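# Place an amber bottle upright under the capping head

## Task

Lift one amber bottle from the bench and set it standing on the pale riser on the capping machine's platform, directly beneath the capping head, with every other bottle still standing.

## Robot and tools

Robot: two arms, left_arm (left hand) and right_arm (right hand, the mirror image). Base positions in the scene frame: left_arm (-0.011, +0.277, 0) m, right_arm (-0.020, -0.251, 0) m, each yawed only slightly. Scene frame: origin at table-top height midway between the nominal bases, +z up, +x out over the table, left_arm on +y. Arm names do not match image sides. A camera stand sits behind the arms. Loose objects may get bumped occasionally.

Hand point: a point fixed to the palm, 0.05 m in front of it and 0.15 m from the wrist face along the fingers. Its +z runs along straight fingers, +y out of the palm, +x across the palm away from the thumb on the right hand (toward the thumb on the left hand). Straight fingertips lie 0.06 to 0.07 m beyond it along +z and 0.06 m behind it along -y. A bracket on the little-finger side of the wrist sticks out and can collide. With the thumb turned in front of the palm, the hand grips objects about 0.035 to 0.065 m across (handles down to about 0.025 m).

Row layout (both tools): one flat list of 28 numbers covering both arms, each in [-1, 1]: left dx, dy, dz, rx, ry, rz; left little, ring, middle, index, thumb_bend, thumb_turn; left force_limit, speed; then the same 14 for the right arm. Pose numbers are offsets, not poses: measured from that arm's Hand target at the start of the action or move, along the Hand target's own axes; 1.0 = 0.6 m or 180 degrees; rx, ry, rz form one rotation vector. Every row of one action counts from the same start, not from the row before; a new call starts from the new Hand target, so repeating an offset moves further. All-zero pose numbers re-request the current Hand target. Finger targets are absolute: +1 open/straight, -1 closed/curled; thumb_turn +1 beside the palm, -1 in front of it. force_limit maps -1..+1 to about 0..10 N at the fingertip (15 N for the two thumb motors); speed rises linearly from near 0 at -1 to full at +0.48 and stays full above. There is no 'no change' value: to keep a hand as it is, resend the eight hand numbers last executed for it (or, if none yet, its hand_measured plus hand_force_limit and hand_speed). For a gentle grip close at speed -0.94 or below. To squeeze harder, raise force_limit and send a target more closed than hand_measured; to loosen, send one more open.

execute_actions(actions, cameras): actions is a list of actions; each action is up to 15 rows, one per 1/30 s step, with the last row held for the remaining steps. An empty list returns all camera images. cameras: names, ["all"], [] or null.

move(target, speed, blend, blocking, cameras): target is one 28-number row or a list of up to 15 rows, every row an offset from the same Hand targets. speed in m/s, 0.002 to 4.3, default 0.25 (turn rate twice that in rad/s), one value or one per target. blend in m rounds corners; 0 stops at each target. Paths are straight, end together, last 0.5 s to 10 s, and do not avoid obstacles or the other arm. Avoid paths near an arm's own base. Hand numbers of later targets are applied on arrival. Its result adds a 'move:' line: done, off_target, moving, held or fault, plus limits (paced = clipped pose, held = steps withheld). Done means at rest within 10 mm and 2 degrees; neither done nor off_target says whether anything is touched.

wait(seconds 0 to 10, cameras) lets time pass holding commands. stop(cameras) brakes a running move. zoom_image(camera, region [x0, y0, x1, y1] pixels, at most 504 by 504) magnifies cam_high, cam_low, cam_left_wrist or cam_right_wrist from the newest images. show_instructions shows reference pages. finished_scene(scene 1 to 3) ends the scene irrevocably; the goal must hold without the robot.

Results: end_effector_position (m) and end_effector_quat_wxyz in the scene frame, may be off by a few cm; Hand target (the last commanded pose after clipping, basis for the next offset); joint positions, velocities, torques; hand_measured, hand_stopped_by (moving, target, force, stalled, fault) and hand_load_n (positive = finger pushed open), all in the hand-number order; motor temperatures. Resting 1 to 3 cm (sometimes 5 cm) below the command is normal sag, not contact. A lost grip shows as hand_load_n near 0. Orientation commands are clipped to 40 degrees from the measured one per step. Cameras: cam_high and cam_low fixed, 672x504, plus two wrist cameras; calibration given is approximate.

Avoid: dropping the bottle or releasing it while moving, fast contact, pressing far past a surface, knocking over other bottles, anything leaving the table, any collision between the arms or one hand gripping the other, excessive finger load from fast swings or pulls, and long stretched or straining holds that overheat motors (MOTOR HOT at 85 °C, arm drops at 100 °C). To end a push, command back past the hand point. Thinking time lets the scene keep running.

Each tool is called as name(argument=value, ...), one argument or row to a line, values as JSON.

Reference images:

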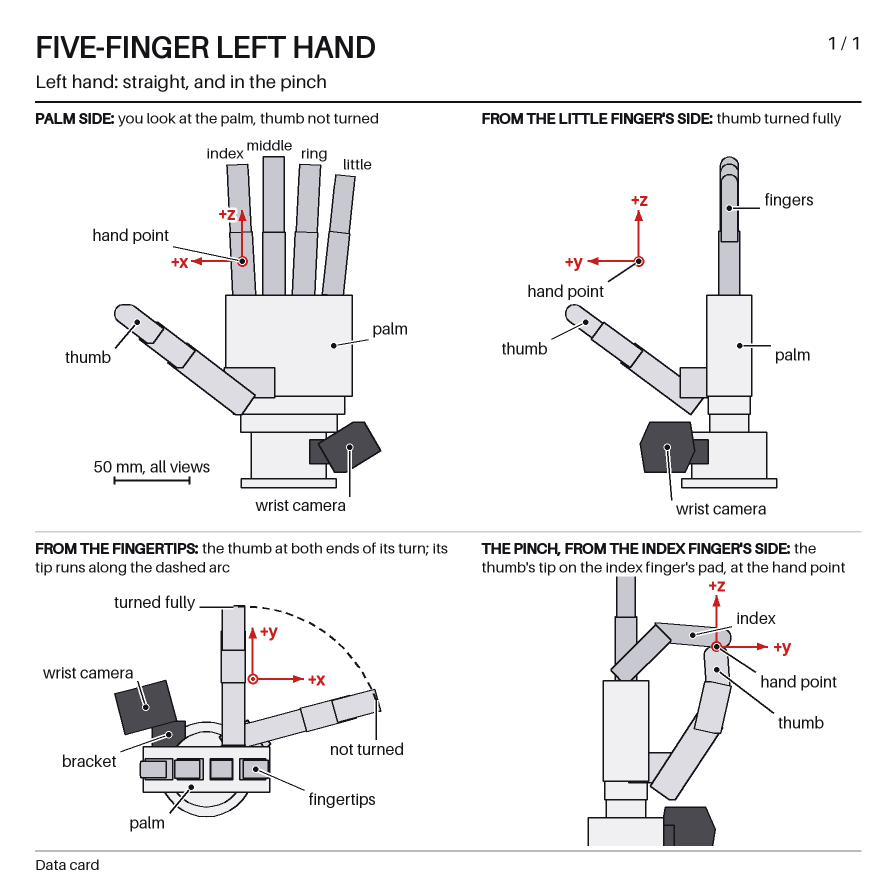

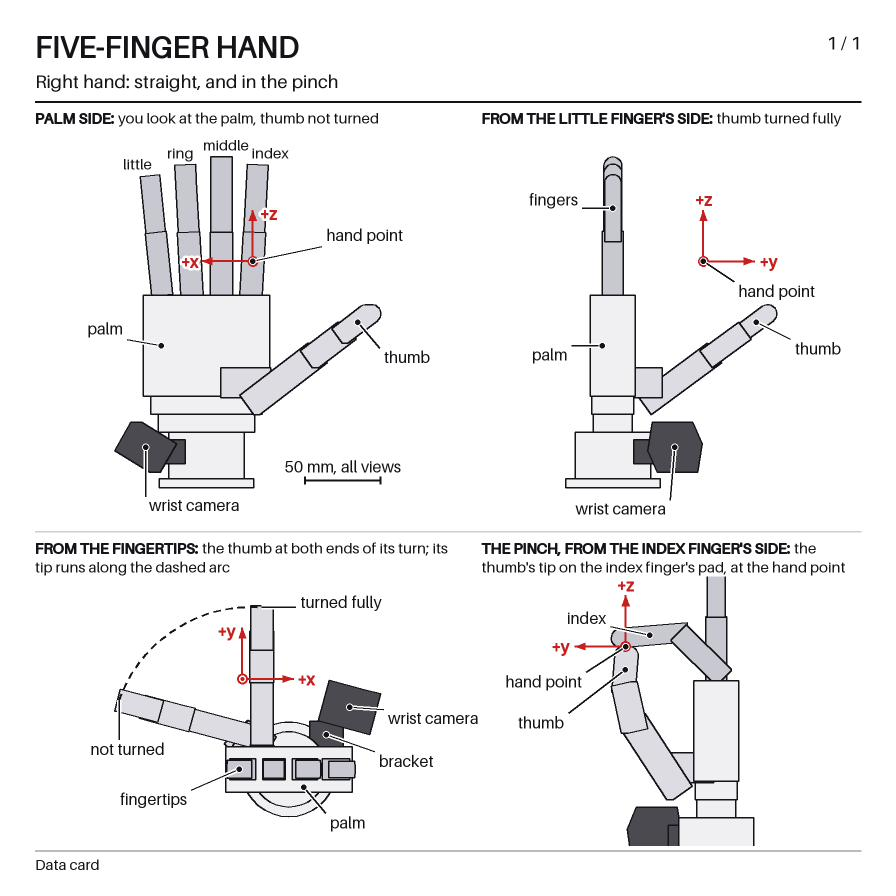

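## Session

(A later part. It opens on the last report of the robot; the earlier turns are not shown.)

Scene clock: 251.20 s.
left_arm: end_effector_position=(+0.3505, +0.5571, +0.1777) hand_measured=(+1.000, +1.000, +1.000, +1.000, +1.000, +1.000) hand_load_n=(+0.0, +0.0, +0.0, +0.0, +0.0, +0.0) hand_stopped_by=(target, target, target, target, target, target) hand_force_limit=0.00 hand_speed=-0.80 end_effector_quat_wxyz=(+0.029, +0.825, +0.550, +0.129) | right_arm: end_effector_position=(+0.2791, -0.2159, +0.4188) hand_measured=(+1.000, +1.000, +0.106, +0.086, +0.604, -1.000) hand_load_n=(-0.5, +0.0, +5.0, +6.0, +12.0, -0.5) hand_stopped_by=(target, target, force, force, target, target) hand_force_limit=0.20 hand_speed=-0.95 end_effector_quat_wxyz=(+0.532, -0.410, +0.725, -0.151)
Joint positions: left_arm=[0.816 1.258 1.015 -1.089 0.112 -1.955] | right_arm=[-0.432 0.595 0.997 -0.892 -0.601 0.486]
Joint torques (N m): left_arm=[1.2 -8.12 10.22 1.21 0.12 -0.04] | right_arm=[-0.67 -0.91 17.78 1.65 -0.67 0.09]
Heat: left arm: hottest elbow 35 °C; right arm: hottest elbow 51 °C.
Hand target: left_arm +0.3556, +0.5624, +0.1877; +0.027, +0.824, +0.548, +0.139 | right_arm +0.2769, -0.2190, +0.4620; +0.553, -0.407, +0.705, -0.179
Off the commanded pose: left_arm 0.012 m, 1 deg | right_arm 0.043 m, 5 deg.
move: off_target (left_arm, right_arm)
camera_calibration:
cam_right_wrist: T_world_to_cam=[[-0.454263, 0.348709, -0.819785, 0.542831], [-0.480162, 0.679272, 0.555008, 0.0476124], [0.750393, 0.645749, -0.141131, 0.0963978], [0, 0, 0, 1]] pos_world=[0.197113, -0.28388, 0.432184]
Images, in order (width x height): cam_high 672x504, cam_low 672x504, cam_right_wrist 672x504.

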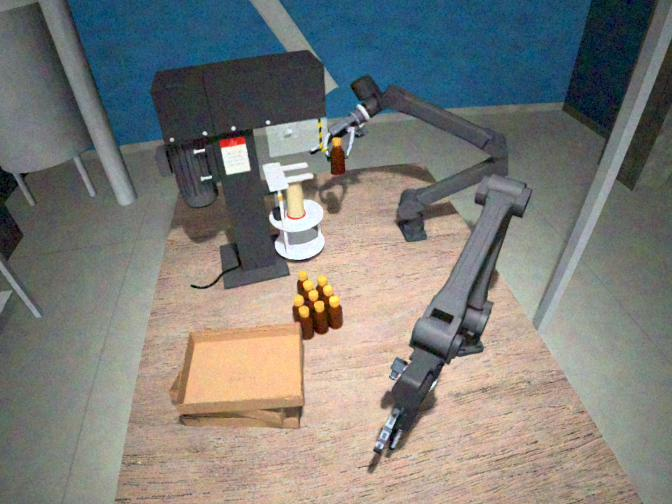

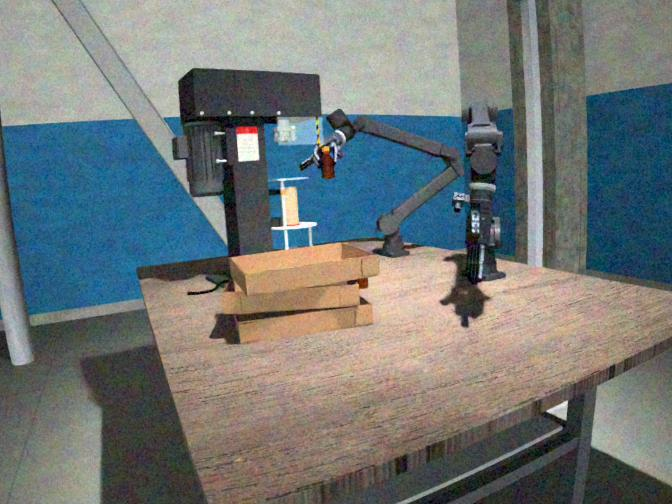

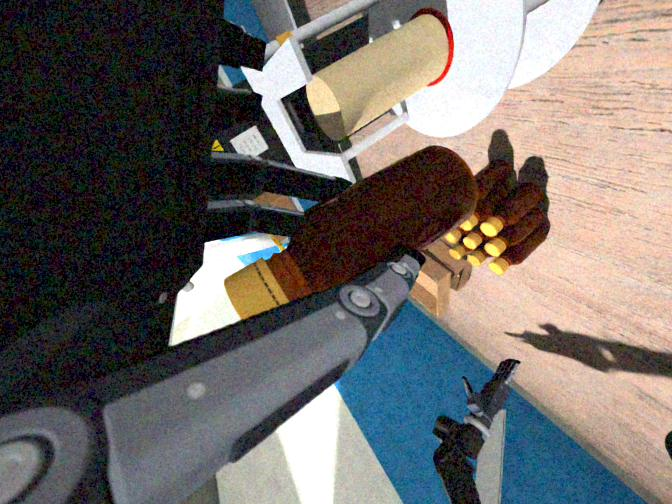

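move(
  target=[
    [0,0,0,0,0,0, 1,1,1,1,1,1,0.0,-0.8, 0.0413,-0.0522,0.0682,0.0258,0.0369,0.0098, 1,1,-0.5,-0.5,0.6,-1,0.2,-0.95],
  ],
  speed=0.08,
  cameras=["cam_high","cam_low","cam_right_wrist"],
)

zoom_image(
  camera="cam_low",
  region=[255, 100, 375, 220],
)

zoom_image(
  camera="cam_high",
  region=[250, 100, 370, 220],
)

zoom_image(
  camera="cam_right_wrist",
  region=[200, 0, 500, 250],
)

Scene clock: 267.57 s.
left_arm: end_effector_position=(+0.3505, +0.5571, +0.1777) hand_measured=(+1.000, +1.000, +1.000, +1.000, +1.000, +1.000) hand_load_n=(+0.0, +0.0, +0.0, +0.0, +0.0, +0.0) hand_stopped_by=(target, target, target, target, target, target) hand_force_limit=0.00 hand_speed=-0.80 end_effector_quat_wxyz=(+0.029, +0.825, +0.550, +0.129) | right_arm: end_effector_position=(+0.3171, -0.2541, +0.4021) hand_measured=(+1.000, +1.000, +0.106, +0.086, +0.604, -1.000) hand_load_n=(+0.0, +0.0, +5.0, +6.5, +12.0, -0.5) hand_stopped_by=(target, target, force, force, target, target) hand_force_limit=0.20 hand_speed=-0.95 end_effector_quat_wxyz=(+0.495, -0.366, +0.762, -0.199)
Joint positions: left_arm=[0.816 1.258 1.015 -1.089 0.112 -1.955] | right_arm=[-0.417 0.667 0.997 -0.822 -0.424 0.525]
Joint torques (N m): left_arm=[0.97 -8.29 10.28 1.11 0.11 -0.02] | right_arm=[1.85 -1.67 18.26 2.81 -0.35 0.32]
Heat: left arm: hottest elbow 35 °C; right arm: hottest elbow 51 °C.
Hand target: left_arm +0.3556, +0.5624, +0.1877; +0.027, +0.824, +0.548, +0.139 | right_arm +0.3251, -0.2490, +0.4550; +0.530, -0.362, +0.734, -0.222
Off the commanded pose: left_arm 0.012 m, 1 deg | right_arm 0.054 m, 6 deg.
move: off_target (left_arm, right_arm)
camera_calibration:
cam_right_wrist: T_world_to_cam=[[-0.430185, 0.384863, -0.816591, 0.560013], [-0.343917, 0.766484, 0.542424, 0.0850119], [0.834663, 0.514182, -0.197368, 0.0526399], [0, 0, 0, 1]] pos_world=[0.226209, -0.307755, 0.421579]
Images, in order (width x height): cam_high 672x504, cam_low 672x504, cam_right_wrist 672x504.

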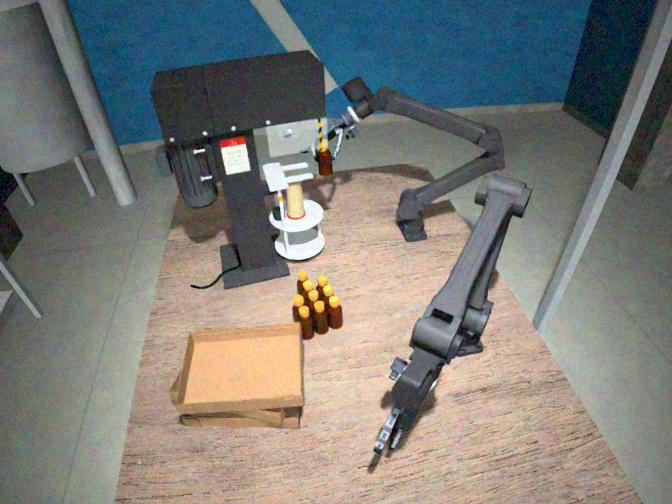

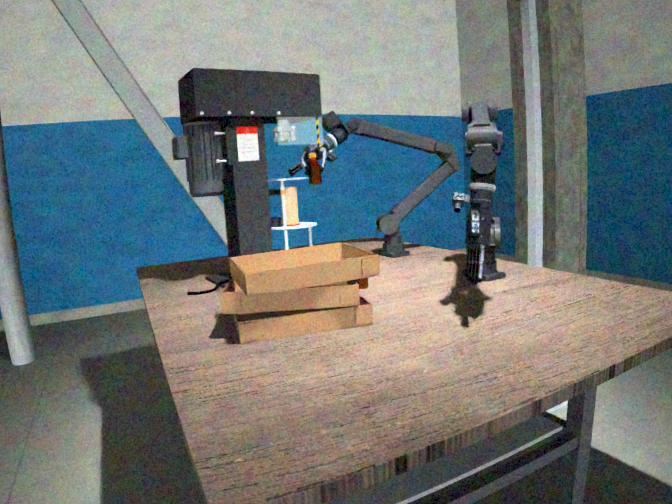

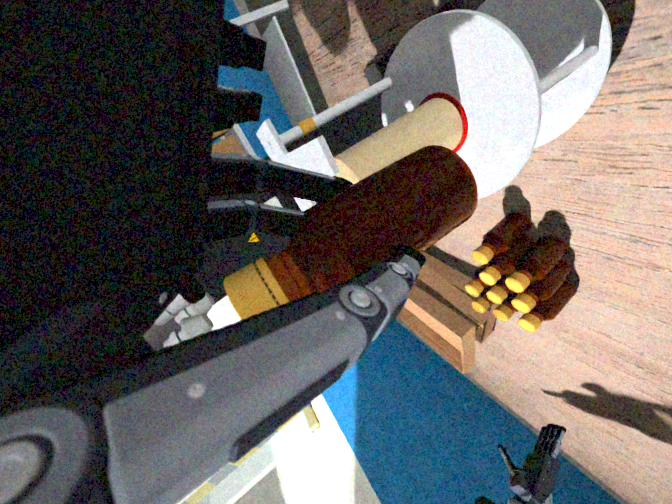

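Scaled by 4.200 from the camera's 672x504 image, which has a finer 960x720 frame.

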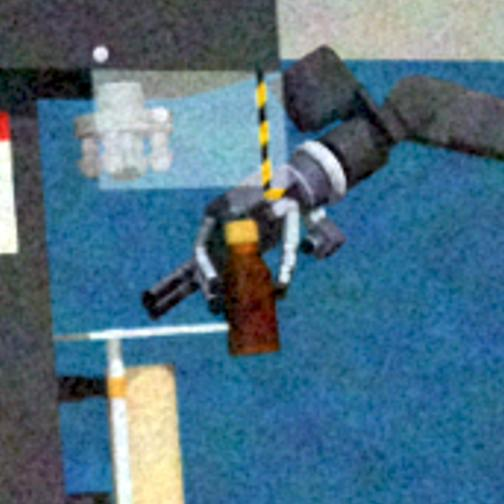

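Scaled by 4.200 from the camera's 672x504 image, which has a finer 960x720 frame.

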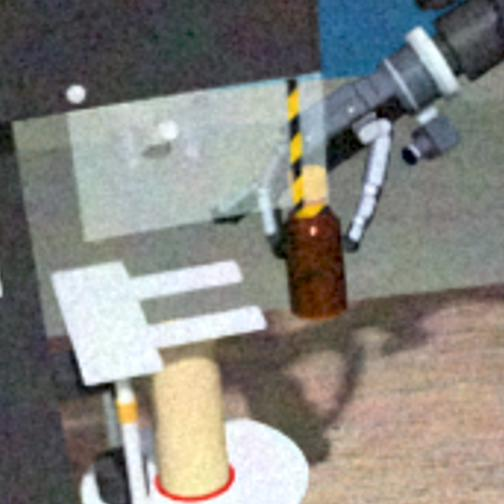

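Scaled by 1.680 from the camera's 672x504 image, which has a finer 960x720 frame.

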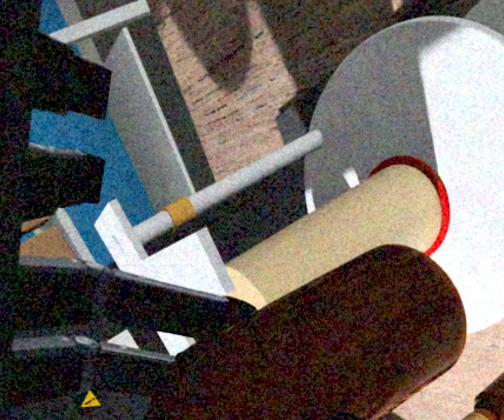

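move(
  target=[
    [0,0,0,0,0,0, 1,1,1,1,1,1,0.0,-0.8, -0.0317,-0.0143,0.0283,0.0024,-0.009,0.0037, 1,1,-0.5,-0.5,0.6,-1,0.2,-0.95],
  ],
  speed=0.06,
  cameras=["cam_high","cam_low","cam_right_wrist"],
)

zoom_image(
  camera="cam_low",
  region=[255, 100, 375, 220],
)

zoom_image(
  camera="cam_high",
  region=[250, 100, 370, 220],
)

zoom_image(
  camera="cam_right_wrist",
  region=[200, 0, 500, 250],
)

Scene clock: 272.33 s.
left_arm: end_effector_position=(+0.3505, +0.5571, +0.1777) hand_measured=(+1.000, +1.000, +1.000, +1.000, +1.000, +1.000) hand_load_n=(+0.0, +0.0, +0.0, +0.0, +0.0, +0.0) hand_stopped_by=(target, target, target, target, target, target) hand_force_limit=0.00 hand_speed=-0.80 end_effector_quat_wxyz=(+0.029, +0.825, +0.550, +0.129) | right_arm: end_effector_position=(+0.3387, -0.2444, +0.4133) hand_measured=(+1.000, +1.000, +0.106, +0.086, +0.604, -1.000) hand_load_n=(+0.0, +0.0, +5.0, +6.5, +12.0, -0.5) hand_stopped_by=(target, target, force, force, target, target) hand_force_limit=0.20 hand_speed=-0.95 end_effector_quat_wxyz=(+0.507, -0.365, +0.756, -0.196)
Joint positions: left_arm=[0.816 1.258 1.015 -1.089 0.112 -1.955] | right_arm=[-0.349 0.71 1.023 -0.77 -0.381 0.571]
Joint torques (N m): left_arm=[1.14 -8.06 10.28 1.32 0.11 -0.01] | right_arm=[1.79 -2.32 18.39 2.96 -0.31 0.32]
Heat: left arm: hottest elbow 35 °C; right arm: hottest elbow 51 °C.
Hand target: left_arm +0.3556, +0.5624, +0.1877; +0.027, +0.824, +0.548, +0.139 | right_arm +0.3469, -0.2388, +0.4671; +0.543, -0.359, +0.728, -0.217
Off the commanded pose: left_arm 0.012 m, 1 deg | right_arm 0.055 m, 6 deg.
move: off_target (left_arm, right_arm)
camera_calibration:
cam_right_wrist: T_world_to_cam=[[-0.41612, 0.389799, -0.821524, 0.573212], [-0.363669, 0.756716, 0.543255, 0.0828428], [0.83342, 0.524822, -0.173127, 0.0249206], [0, 0, 0, 1]] pos_world=[0.247883, -0.299205, 0.430217]
Images, in order (width x height): cam_high 672x504, cam_low 672x504, cam_right_wrist 672x504.

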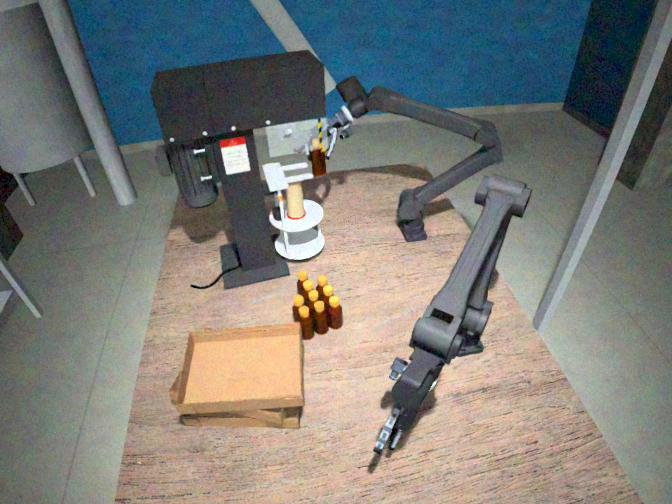

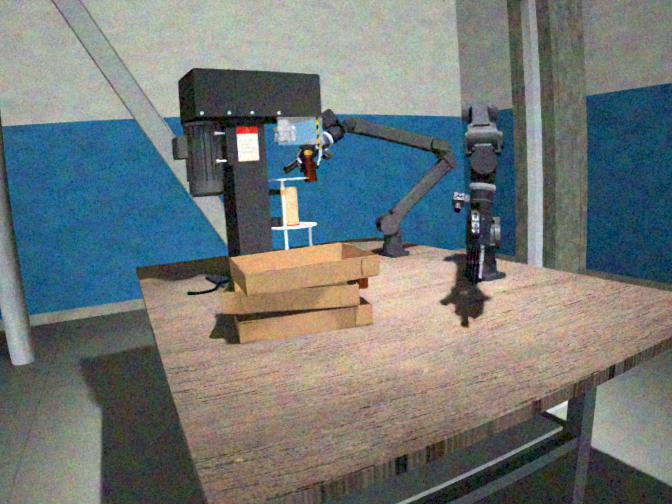

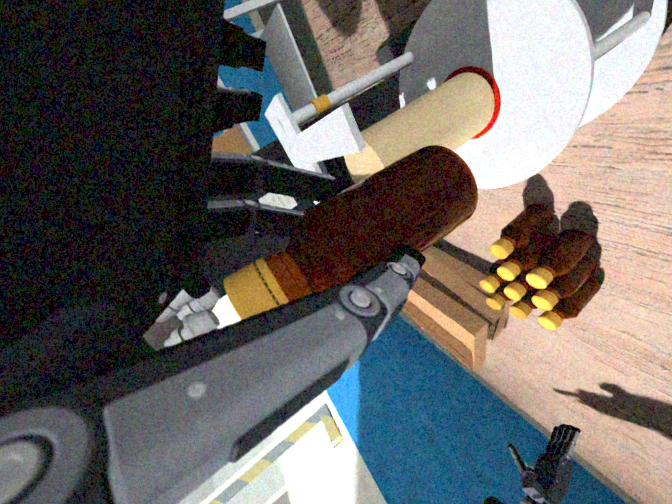

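Scaled by 4.200 from the camera's 672x504 image, which has a finer 960x720 frame.

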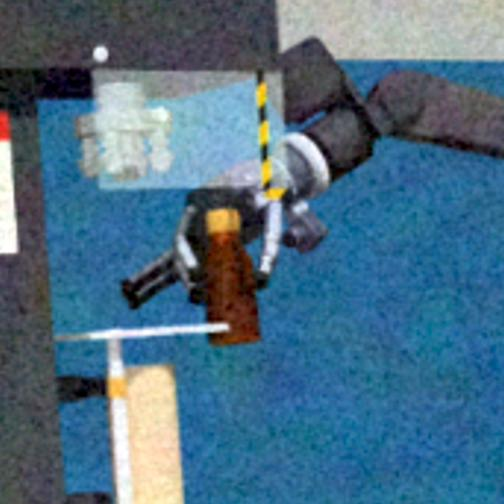

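Scaled by 4.200 from the camera's 672x504 image, which has a finer 960x720 frame.

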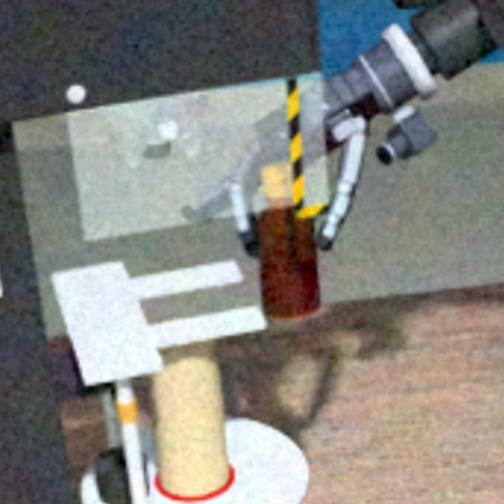

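Scaled by 1.680 from the camera's 672x504 image, which has a finer 960x720 frame.

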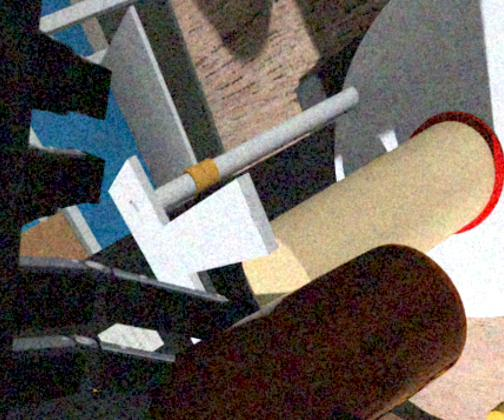

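move(
  target=[
    [0,0,0,0,0,0, 1,1,1,1,1,1,0.0,-0.8, -0.0165,-0.0163,0.0687,0,0,0, 1,1,-0.5,-0.5,0.6,-1,0.2,-0.95],
  ],
  speed=0.05,
  cameras=["cam_high","cam_low","cam_right_wrist"],
)

zoom_image(
  camera="cam_low",
  region=[255, 100, 375, 220],
)

zoom_image(
  camera="cam_high",
  region=[250, 100, 370, 220],
)

zoom_image(
  camera="cam_right_wrist",
  region=[200, 0, 500, 250],
)

Scene clock: 277.00 s.
left_arm: end_effector_position=(+0.3505, +0.5571, +0.1777) hand_measured=(+1.000, +1.000, +1.000, +1.000, +1.000, +1.000) hand_load_n=(+0.0, +0.0, +0.0, +0.0, +0.0, +0.0) hand_stopped_by=(target, target, target, target, target, target) hand_force_limit=0.00 hand_speed=-0.80 end_effector_quat_wxyz=(+0.029, +0.825, +0.550, +0.129) | right_arm: end_effector_position=(+0.3798, -0.2411, +0.4102) hand_measured=(+1.000, +1.000, +0.106, +0.086, +0.604, -1.000) hand_load_n=(+0.0, +0.0, +5.0, +6.0, +12.0, -0.5) hand_stopped_by=(target, target, force, force, target, target) hand_force_limit=0.20 hand_speed=-0.95 end_effector_quat_wxyz=(+0.503, -0.367, +0.757, -0.197)
Joint positions: left_arm=[0.816 1.258 1.015 -1.089 0.112 -1.955] | right_arm=[-0.277 0.812 1.056 -0.697 -0.313 0.598]
Joint torques (N m): left_arm=[1.2 -8.29 10.33 1.17 0.14 -0.02] | right_arm=[1.9 -4.01 18.71 2.96 -0.26 0.32]
Heat: left arm: hottest elbow 35 °C; right arm: hottest elbow 53 °C.
Hand target: left_arm +0.3556, +0.5624, +0.1877; +0.027, +0.824, +0.548, +0.139 | right_arm +0.3903, -0.2348, +0.4670; +0.542, -0.359, +0.728, -0.217
Off the commanded pose: left_arm 0.012 m, 1 deg | right_arm 0.058 m, 6 deg.
move: off_target (left_arm, right_arm)
camera_calibration:
cam_right_wrist: T_world_to_cam=[[-0.421288, 0.38496, -0.821171, 0.587102], [-0.359822, 0.760184, 0.54097, 0.0973265], [0.832493, 0.52338, -0.181739, -0.00820013], [0, 0, 0, 1]] pos_world=[0.289186, -0.295705, 0.42797]
Images, in order (width x height): cam_high 672x504, cam_low 672x504, cam_right_wrist 672x504.

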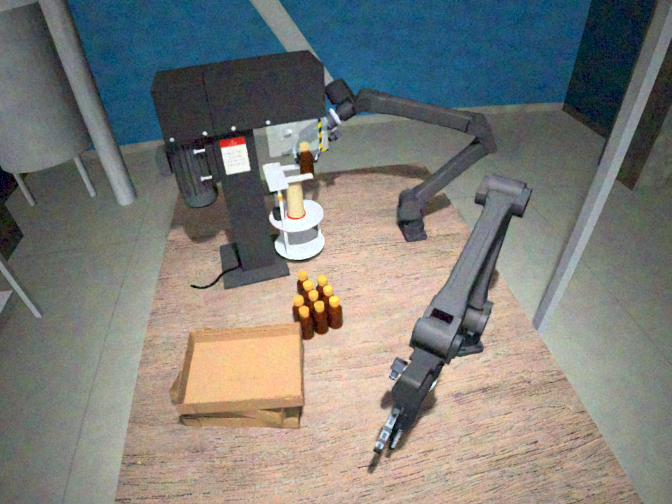

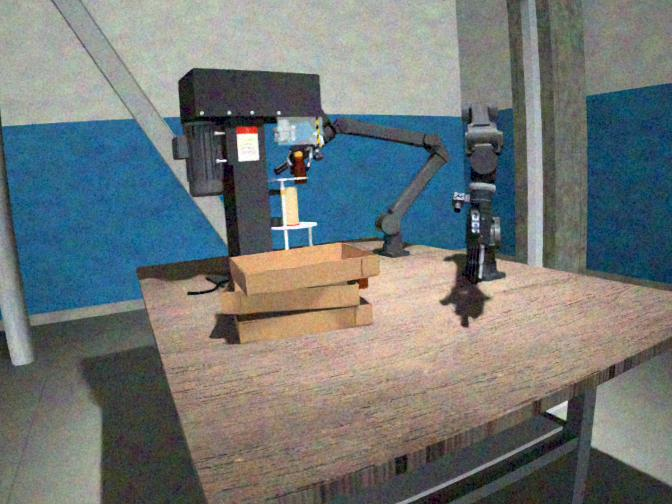

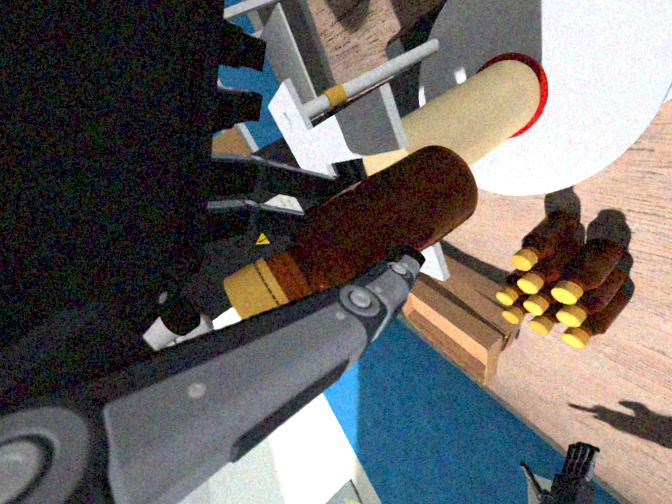

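Scaled by 4.200 from the camera's 672x504 image, which has a finer 960x720 frame.

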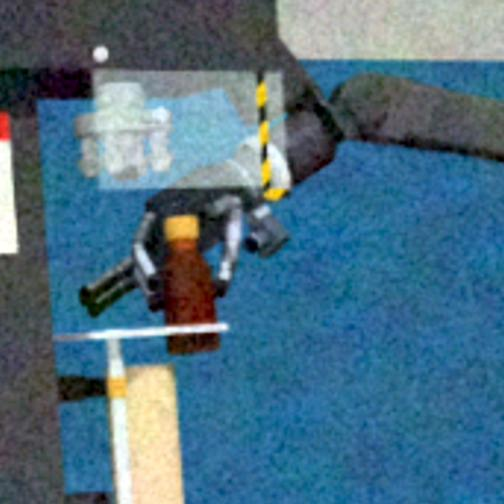

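Scaled by 4.200 from the camera's 672x504 image, which has a finer 960x720 frame.

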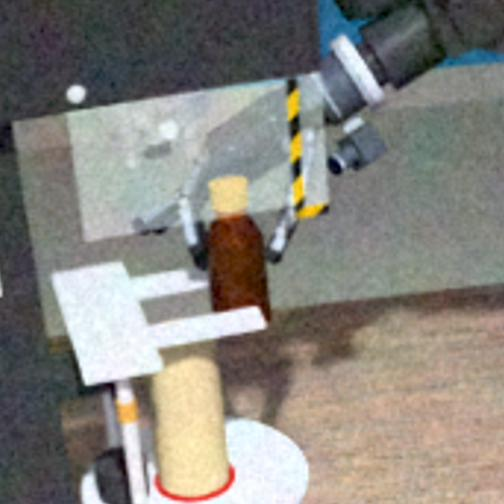

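Scaled by 1.680 from the camera's 672x504 image, which has a finer 960x720 frame.

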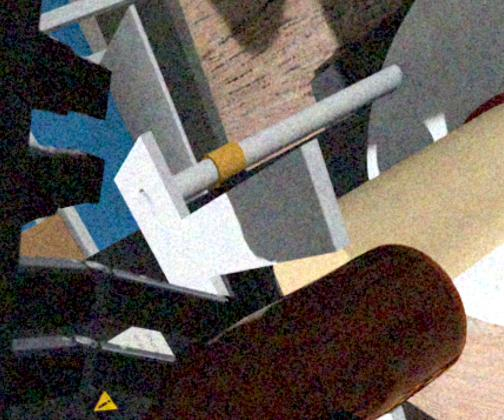

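move(
  target=[
    [0,0,0,0,0,0, 1,1,1,1,1,1,0.0,-0.8, -0.0217,-0.0233,0.0742,0,0,0, 1,1,-0.5,-0.5,0.6,-1,0.2,-0.95],
  ],
  speed=0.05,
  cameras=["cam_high","cam_low","cam_right_wrist"],
)

zoom_image(
  camera="cam_low",
  region=[255, 100, 375, 220],
)

zoom_image(
  camera="cam_high",
  region=[250, 100, 370, 220],
)

zoom_image(
  camera="cam_right_wrist",
  region=[200, 0, 500, 250],
)

Scene clock: 281.37 s.
left_arm: end_effector_position=(+0.3505, +0.5571, +0.1777) hand_measured=(+1.000, +1.000, +1.000, +1.000, +1.000, +1.000) hand_load_n=(+0.0, -0.5, +0.0, +0.0, +0.0, +0.0) hand_stopped_by=(target, target, target, target, target, target) hand_force_limit=0.00 hand_speed=-0.80 end_effector_quat_wxyz=(+0.029, +0.825, +0.550, +0.129) | right_arm: end_effector_position=(+0.4207, -0.2397, +0.4233) hand_measured=(+1.000, +1.000, +0.106, +0.086, +0.604, -1.000) hand_load_n=(+0.0, +0.0, +5.0, +6.5, +12.0, -0.5) hand_stopped_by=(target, target, force, force, target, target) hand_force_limit=0.20 hand_speed=-0.95 end_effector_quat_wxyz=(+0.509, -0.364, +0.752, -0.207)
Joint positions: left_arm=[0.816 1.258 1.015 -1.089 0.112 -1.955] | right_arm=[-0.229 0.91 1.125 -0.638 -0.261 0.617]
Joint torques (N m): left_arm=[1.38 -8.12 10.26 1.28 0.1 -0.01] | right_arm=[2.49 -3.31 18.82 3 -0.2 0.32]
Heat: left arm: hottest elbow 35 °C; right arm: hottest elbow 54 °C.
Hand target: left_arm +0.3556, +0.5624, +0.1877; +0.027, +0.824, +0.548, +0.139 | right_arm +0.4383, -0.2306, +0.4711; +0.542, -0.359, +0.728, -0.217
Off the commanded pose: left_arm 0.012 m, 1 deg | right_arm 0.052 m, 5 deg.
move: off_target (left_arm, right_arm)
camera_calibration:
cam_right_wrist: T_world_to_cam=[[-0.399776, 0.378921, -0.834625, 0.609704], [-0.366346, 0.768614, 0.524427, 0.115697], [0.84022, 0.515415, -0.168457, -0.0512527], [0, 0, 0, 1]] pos_world=[0.329193, -0.293539, 0.439565]
Images, in order (width x height): cam_high 672x504, cam_low 672x504, cam_right_wrist 672x504.

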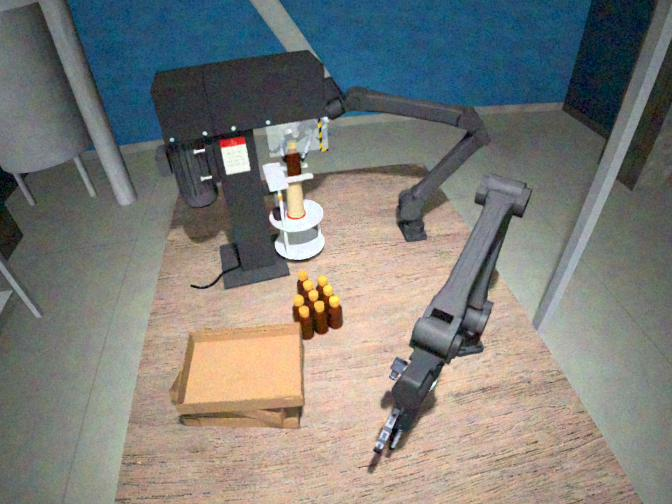

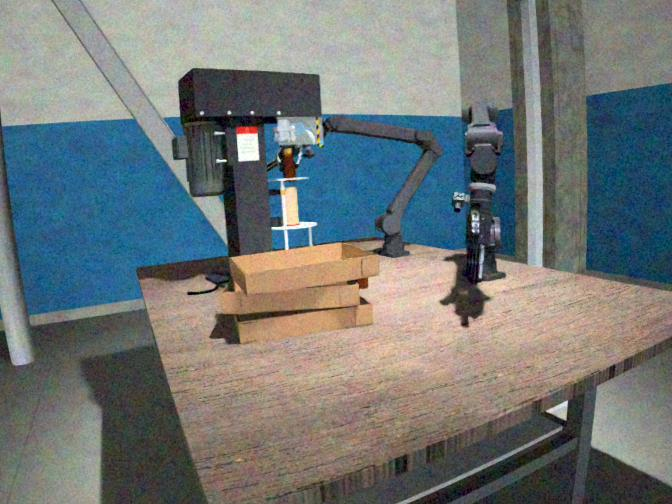

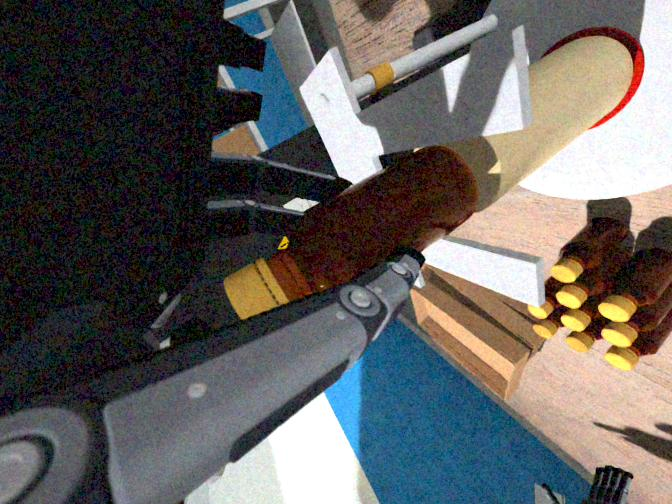

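Scaled by 4.200 from the camera's 672x504 image, which has a finer 960x720 frame.

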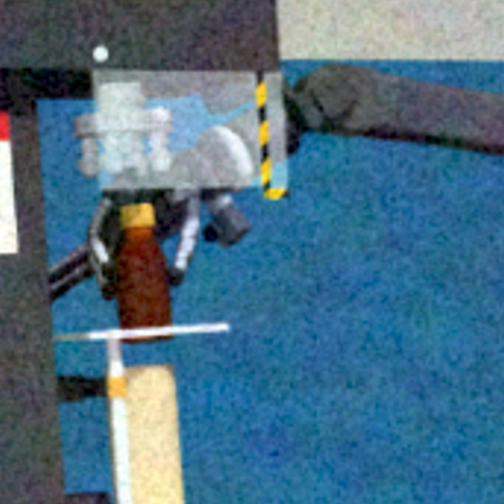

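Scaled by 4.200 from the camera's 672x504 image, which has a finer 960x720 frame.

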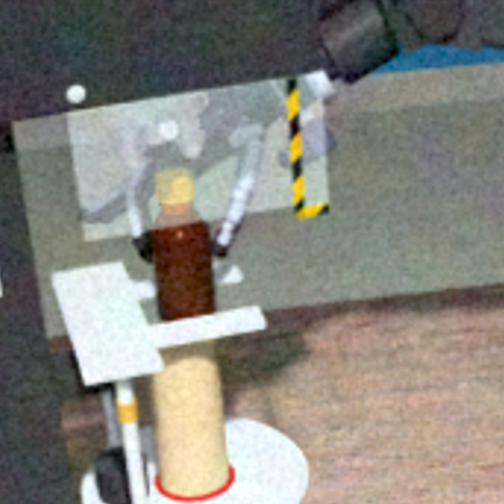

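Scaled by 1.680 from the camera's 672x504 image, which has a finer 960x720 frame.

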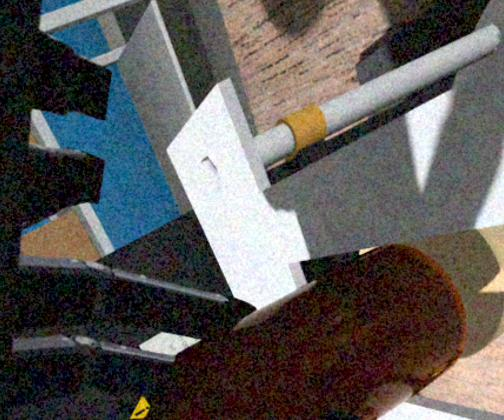

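move(
  target=[
    [0,0,0,0,0,0, 1,1,1,1,1,1,0.0,-0.8, 0.0172,0.0212,0.0128,-0.0029,0.0026,0.0078, 1,1,-0.5,-0.5,0.6,-1,0.2,-0.95],
  ],
  speed=0.03,
  cameras=["cam_high","cam_low","cam_right_wrist"],
)

zoom_image(
  camera="cam_low",
  region=[255, 100, 375, 220],
)

zoom_image(
  camera="cam_high",
  region=[250, 100, 370, 220],
)

Scene clock: 286.07 s.
left_arm: end_effector_position=(+0.3505, +0.5571, +0.1777) hand_measured=(+1.000, +1.000, +1.000, +1.000, +1.000, +1.000) hand_load_n=(+0.0, +0.0, +0.0, +0.0, +0.0, +0.0) hand_stopped_by=(target, target, target, target, target, target) hand_force_limit=0.00 hand_speed=-0.80 end_effector_quat_wxyz=(+0.029, +0.825, +0.550, +0.129) | right_arm: end_effector_position=(+0.4259, -0.2401, +0.4299) hand_measured=(+1.000, +1.000, +0.106, +0.086, +0.604, -1.000) hand_load_n=(+0.0, +0.0, +5.0, +6.0, +12.0, -0.5) hand_stopped_by=(target, target, force, force, target, target) hand_force_limit=0.20 hand_speed=-0.95 end_effector_quat_wxyz=(+0.519, -0.354, +0.748, -0.211)
Joint positions: left_arm=[0.816 1.258 1.015 -1.089 0.112 -1.955] | right_arm=[-0.226 0.912 1.125 -0.607 -0.254 0.639]
Joint torques (N m): left_arm=[1.26 -8.12 10.25 1.14 0.12 0.01] | right_arm=[2.26 -3.31 15.25 2.97 -0.19 0.32]
Motor temperatures (°C): left_arm=[29 33 35 30 30 33] | right_arm=[34 34 55 33 31 29]
Heat: left arm: hottest elbow 35 °C; right arm: hottest elbow 55 °C.
Hand target: left_arm +0.3556, +0.5624, +0.1877; +0.027, +0.824, +0.548, +0.139 | right_arm +0.4404, -0.2297, +0.4531; +0.540, -0.352, +0.735, -0.209
Off the commanded pose: left_arm 0.012 m, 1 deg | right_arm 0.029 m, 3 deg.
move: off_target (left_arm, right_arm)
camera_calibration:
cam_right_wrist: T_world_to_cam=[[-0.37374, 0.39291, -0.840203, 0.612165], [-0.370888, 0.766969, 0.523642, 0.116329], [0.850154, 0.507326, -0.140921, -0.0724225], [0, 0, 0, 1]] pos_world=[0.333506, -0.293005, 0.443222]
Images, in order (width x height): cam_high 672x504, cam_low 672x504, cam_right_wrist 672x504.

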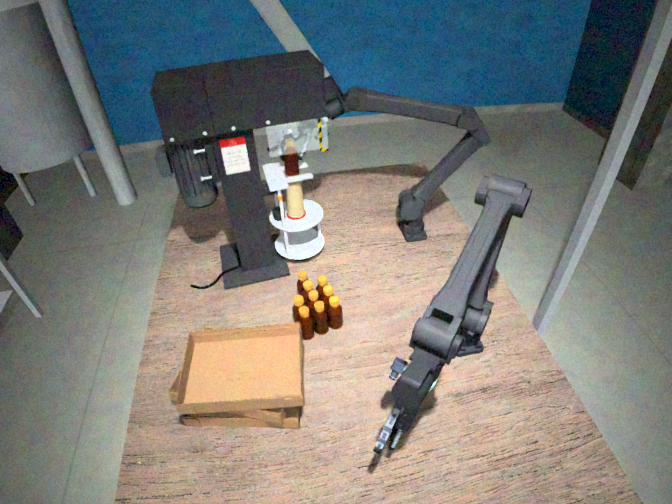

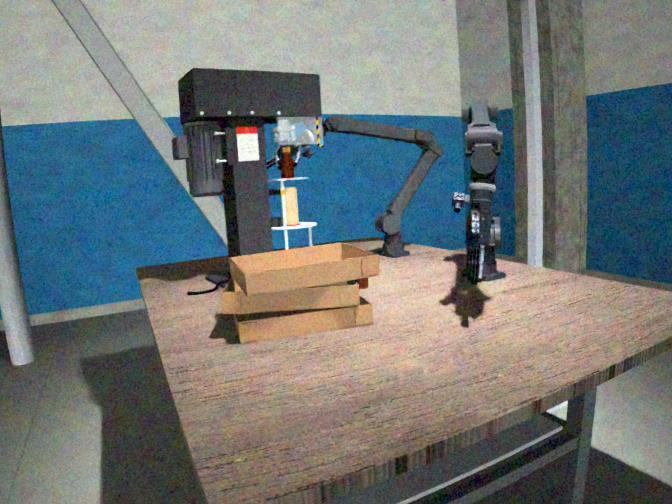

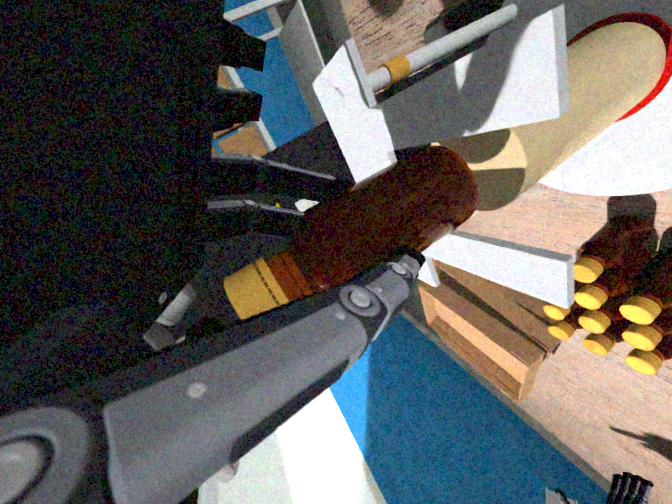

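Scaled by 4.200 from the camera's 672x504 image, which has a finer 960x720 frame.

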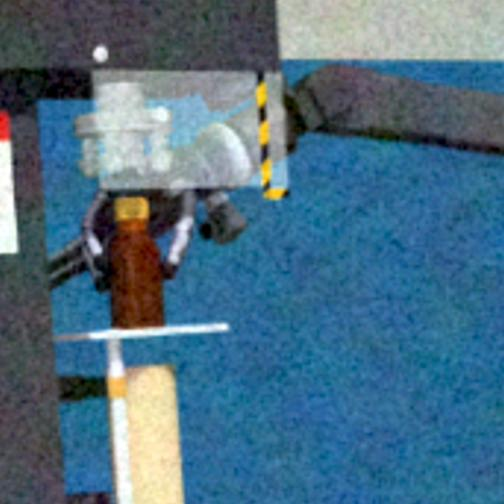

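Scaled by 4.200 from the camera's 672x504 image, which has a finer 960x720 frame.

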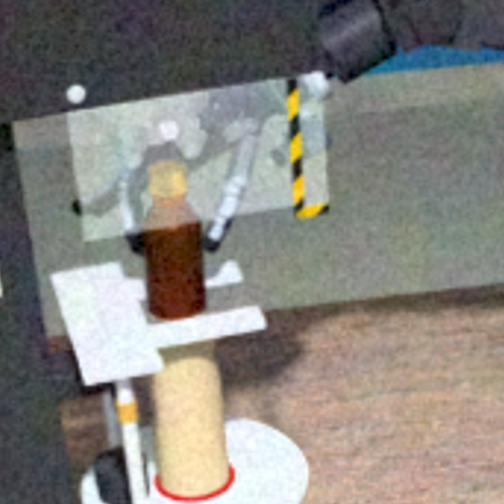

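move(
  target=[
    [0,0,0,0,0,0, 1,1,1,1,1,1,0.0,-0.8, 0.0125,0.0173,-0.0007,0,0,0, 1,1,-0.5,-0.5,0.6,-1,0.2,-0.95],
  ],
  speed=0.03,
  cameras=["cam_high","cam_low"],
)

zoom_image(
  camera="cam_low",
  region=[255, 100, 375, 220],
)

zoom_image(
  camera="cam_high",
  region=[250, 100, 370, 220],
)

Scene clock: 289.10 s.
left_arm: end_effector_position=(+0.3505, +0.5571, +0.1777) hand_measured=(+1.000, +1.000, +1.000, +1.000, +1.000, +1.000) hand_load_n=(+0.0, +0.0, +0.0, +0.0, +0.0, +0.0) hand_stopped_by=(target, target, target, target, target, target) hand_force_limit=0.00 hand_speed=-0.80 end_effector_quat_wxyz=(+0.029, +0.825, +0.550, +0.129) | right_arm: end_effector_position=(+0.4290, -0.2388, +0.4325) hand_measured=(+1.000, +1.000, +0.106, +0.086, +0.604, -1.000) hand_load_n=(+0.5, +0.0, +4.5, +6.5, +12.0, -0.5) hand_stopped_by=(target, target, force, force, target, target) hand_force_limit=0.20 hand_speed=-0.95 end_effector_quat_wxyz=(+0.527, -0.354, +0.742, -0.215)
Joint positions: left_arm=[0.816 1.258 1.015 -1.089 0.112 -1.955] | right_arm=[-0.221 0.912 1.12 -0.581 -0.251 0.64]
Joint torques (N m): left_arm=[0.85 -8.18 10.29 1.14 0.12 0] | right_arm=[2.49 -4.78 12.14 2.84 -0.17 0.33]
Motor temperatures (°C): left_arm=[29 33 35 30 30 33] | right_arm=[34 34 55 33 31 29]
Heat: left arm: hottest elbow 35 °C; right arm: hottest elbow 55 °C.
Hand target: left_arm +0.3556, +0.5624, +0.1877; +0.027, +0.824, +0.548, +0.139 | right_arm +0.4357, -0.2283, +0.4414; +0.541, -0.352, +0.735, -0.208
Off the commanded pose: left_arm 0.012 m, 1 deg | right_arm 0.015 m, 2 deg.
move: off_target (left_arm, right_arm)
Images, in order (width x height): cam_high 672x504, cam_low 672x504.

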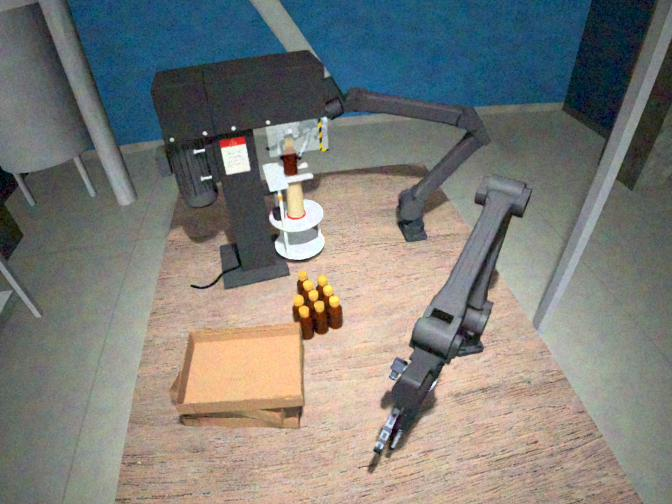

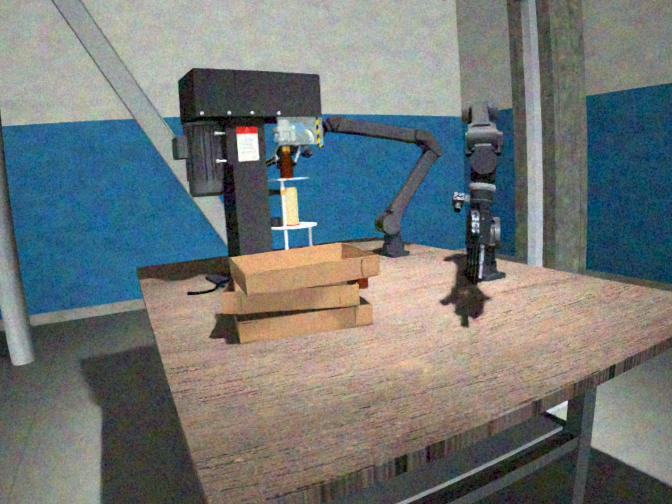

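Scaled by 4.200 from the camera's 672x504 image, which has a finer 960x720 frame.

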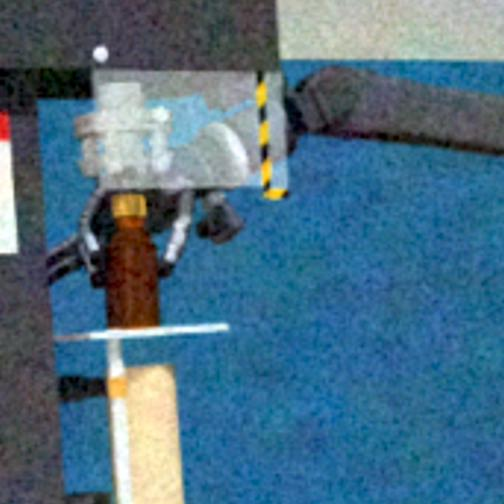

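Scaled by 4.200 from the camera's 672x504 image, which has a finer 960x720 frame.

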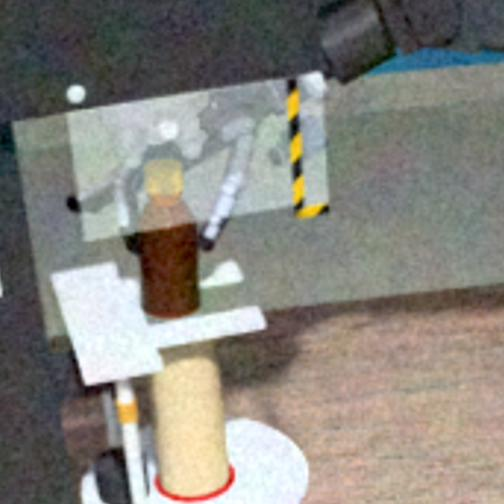

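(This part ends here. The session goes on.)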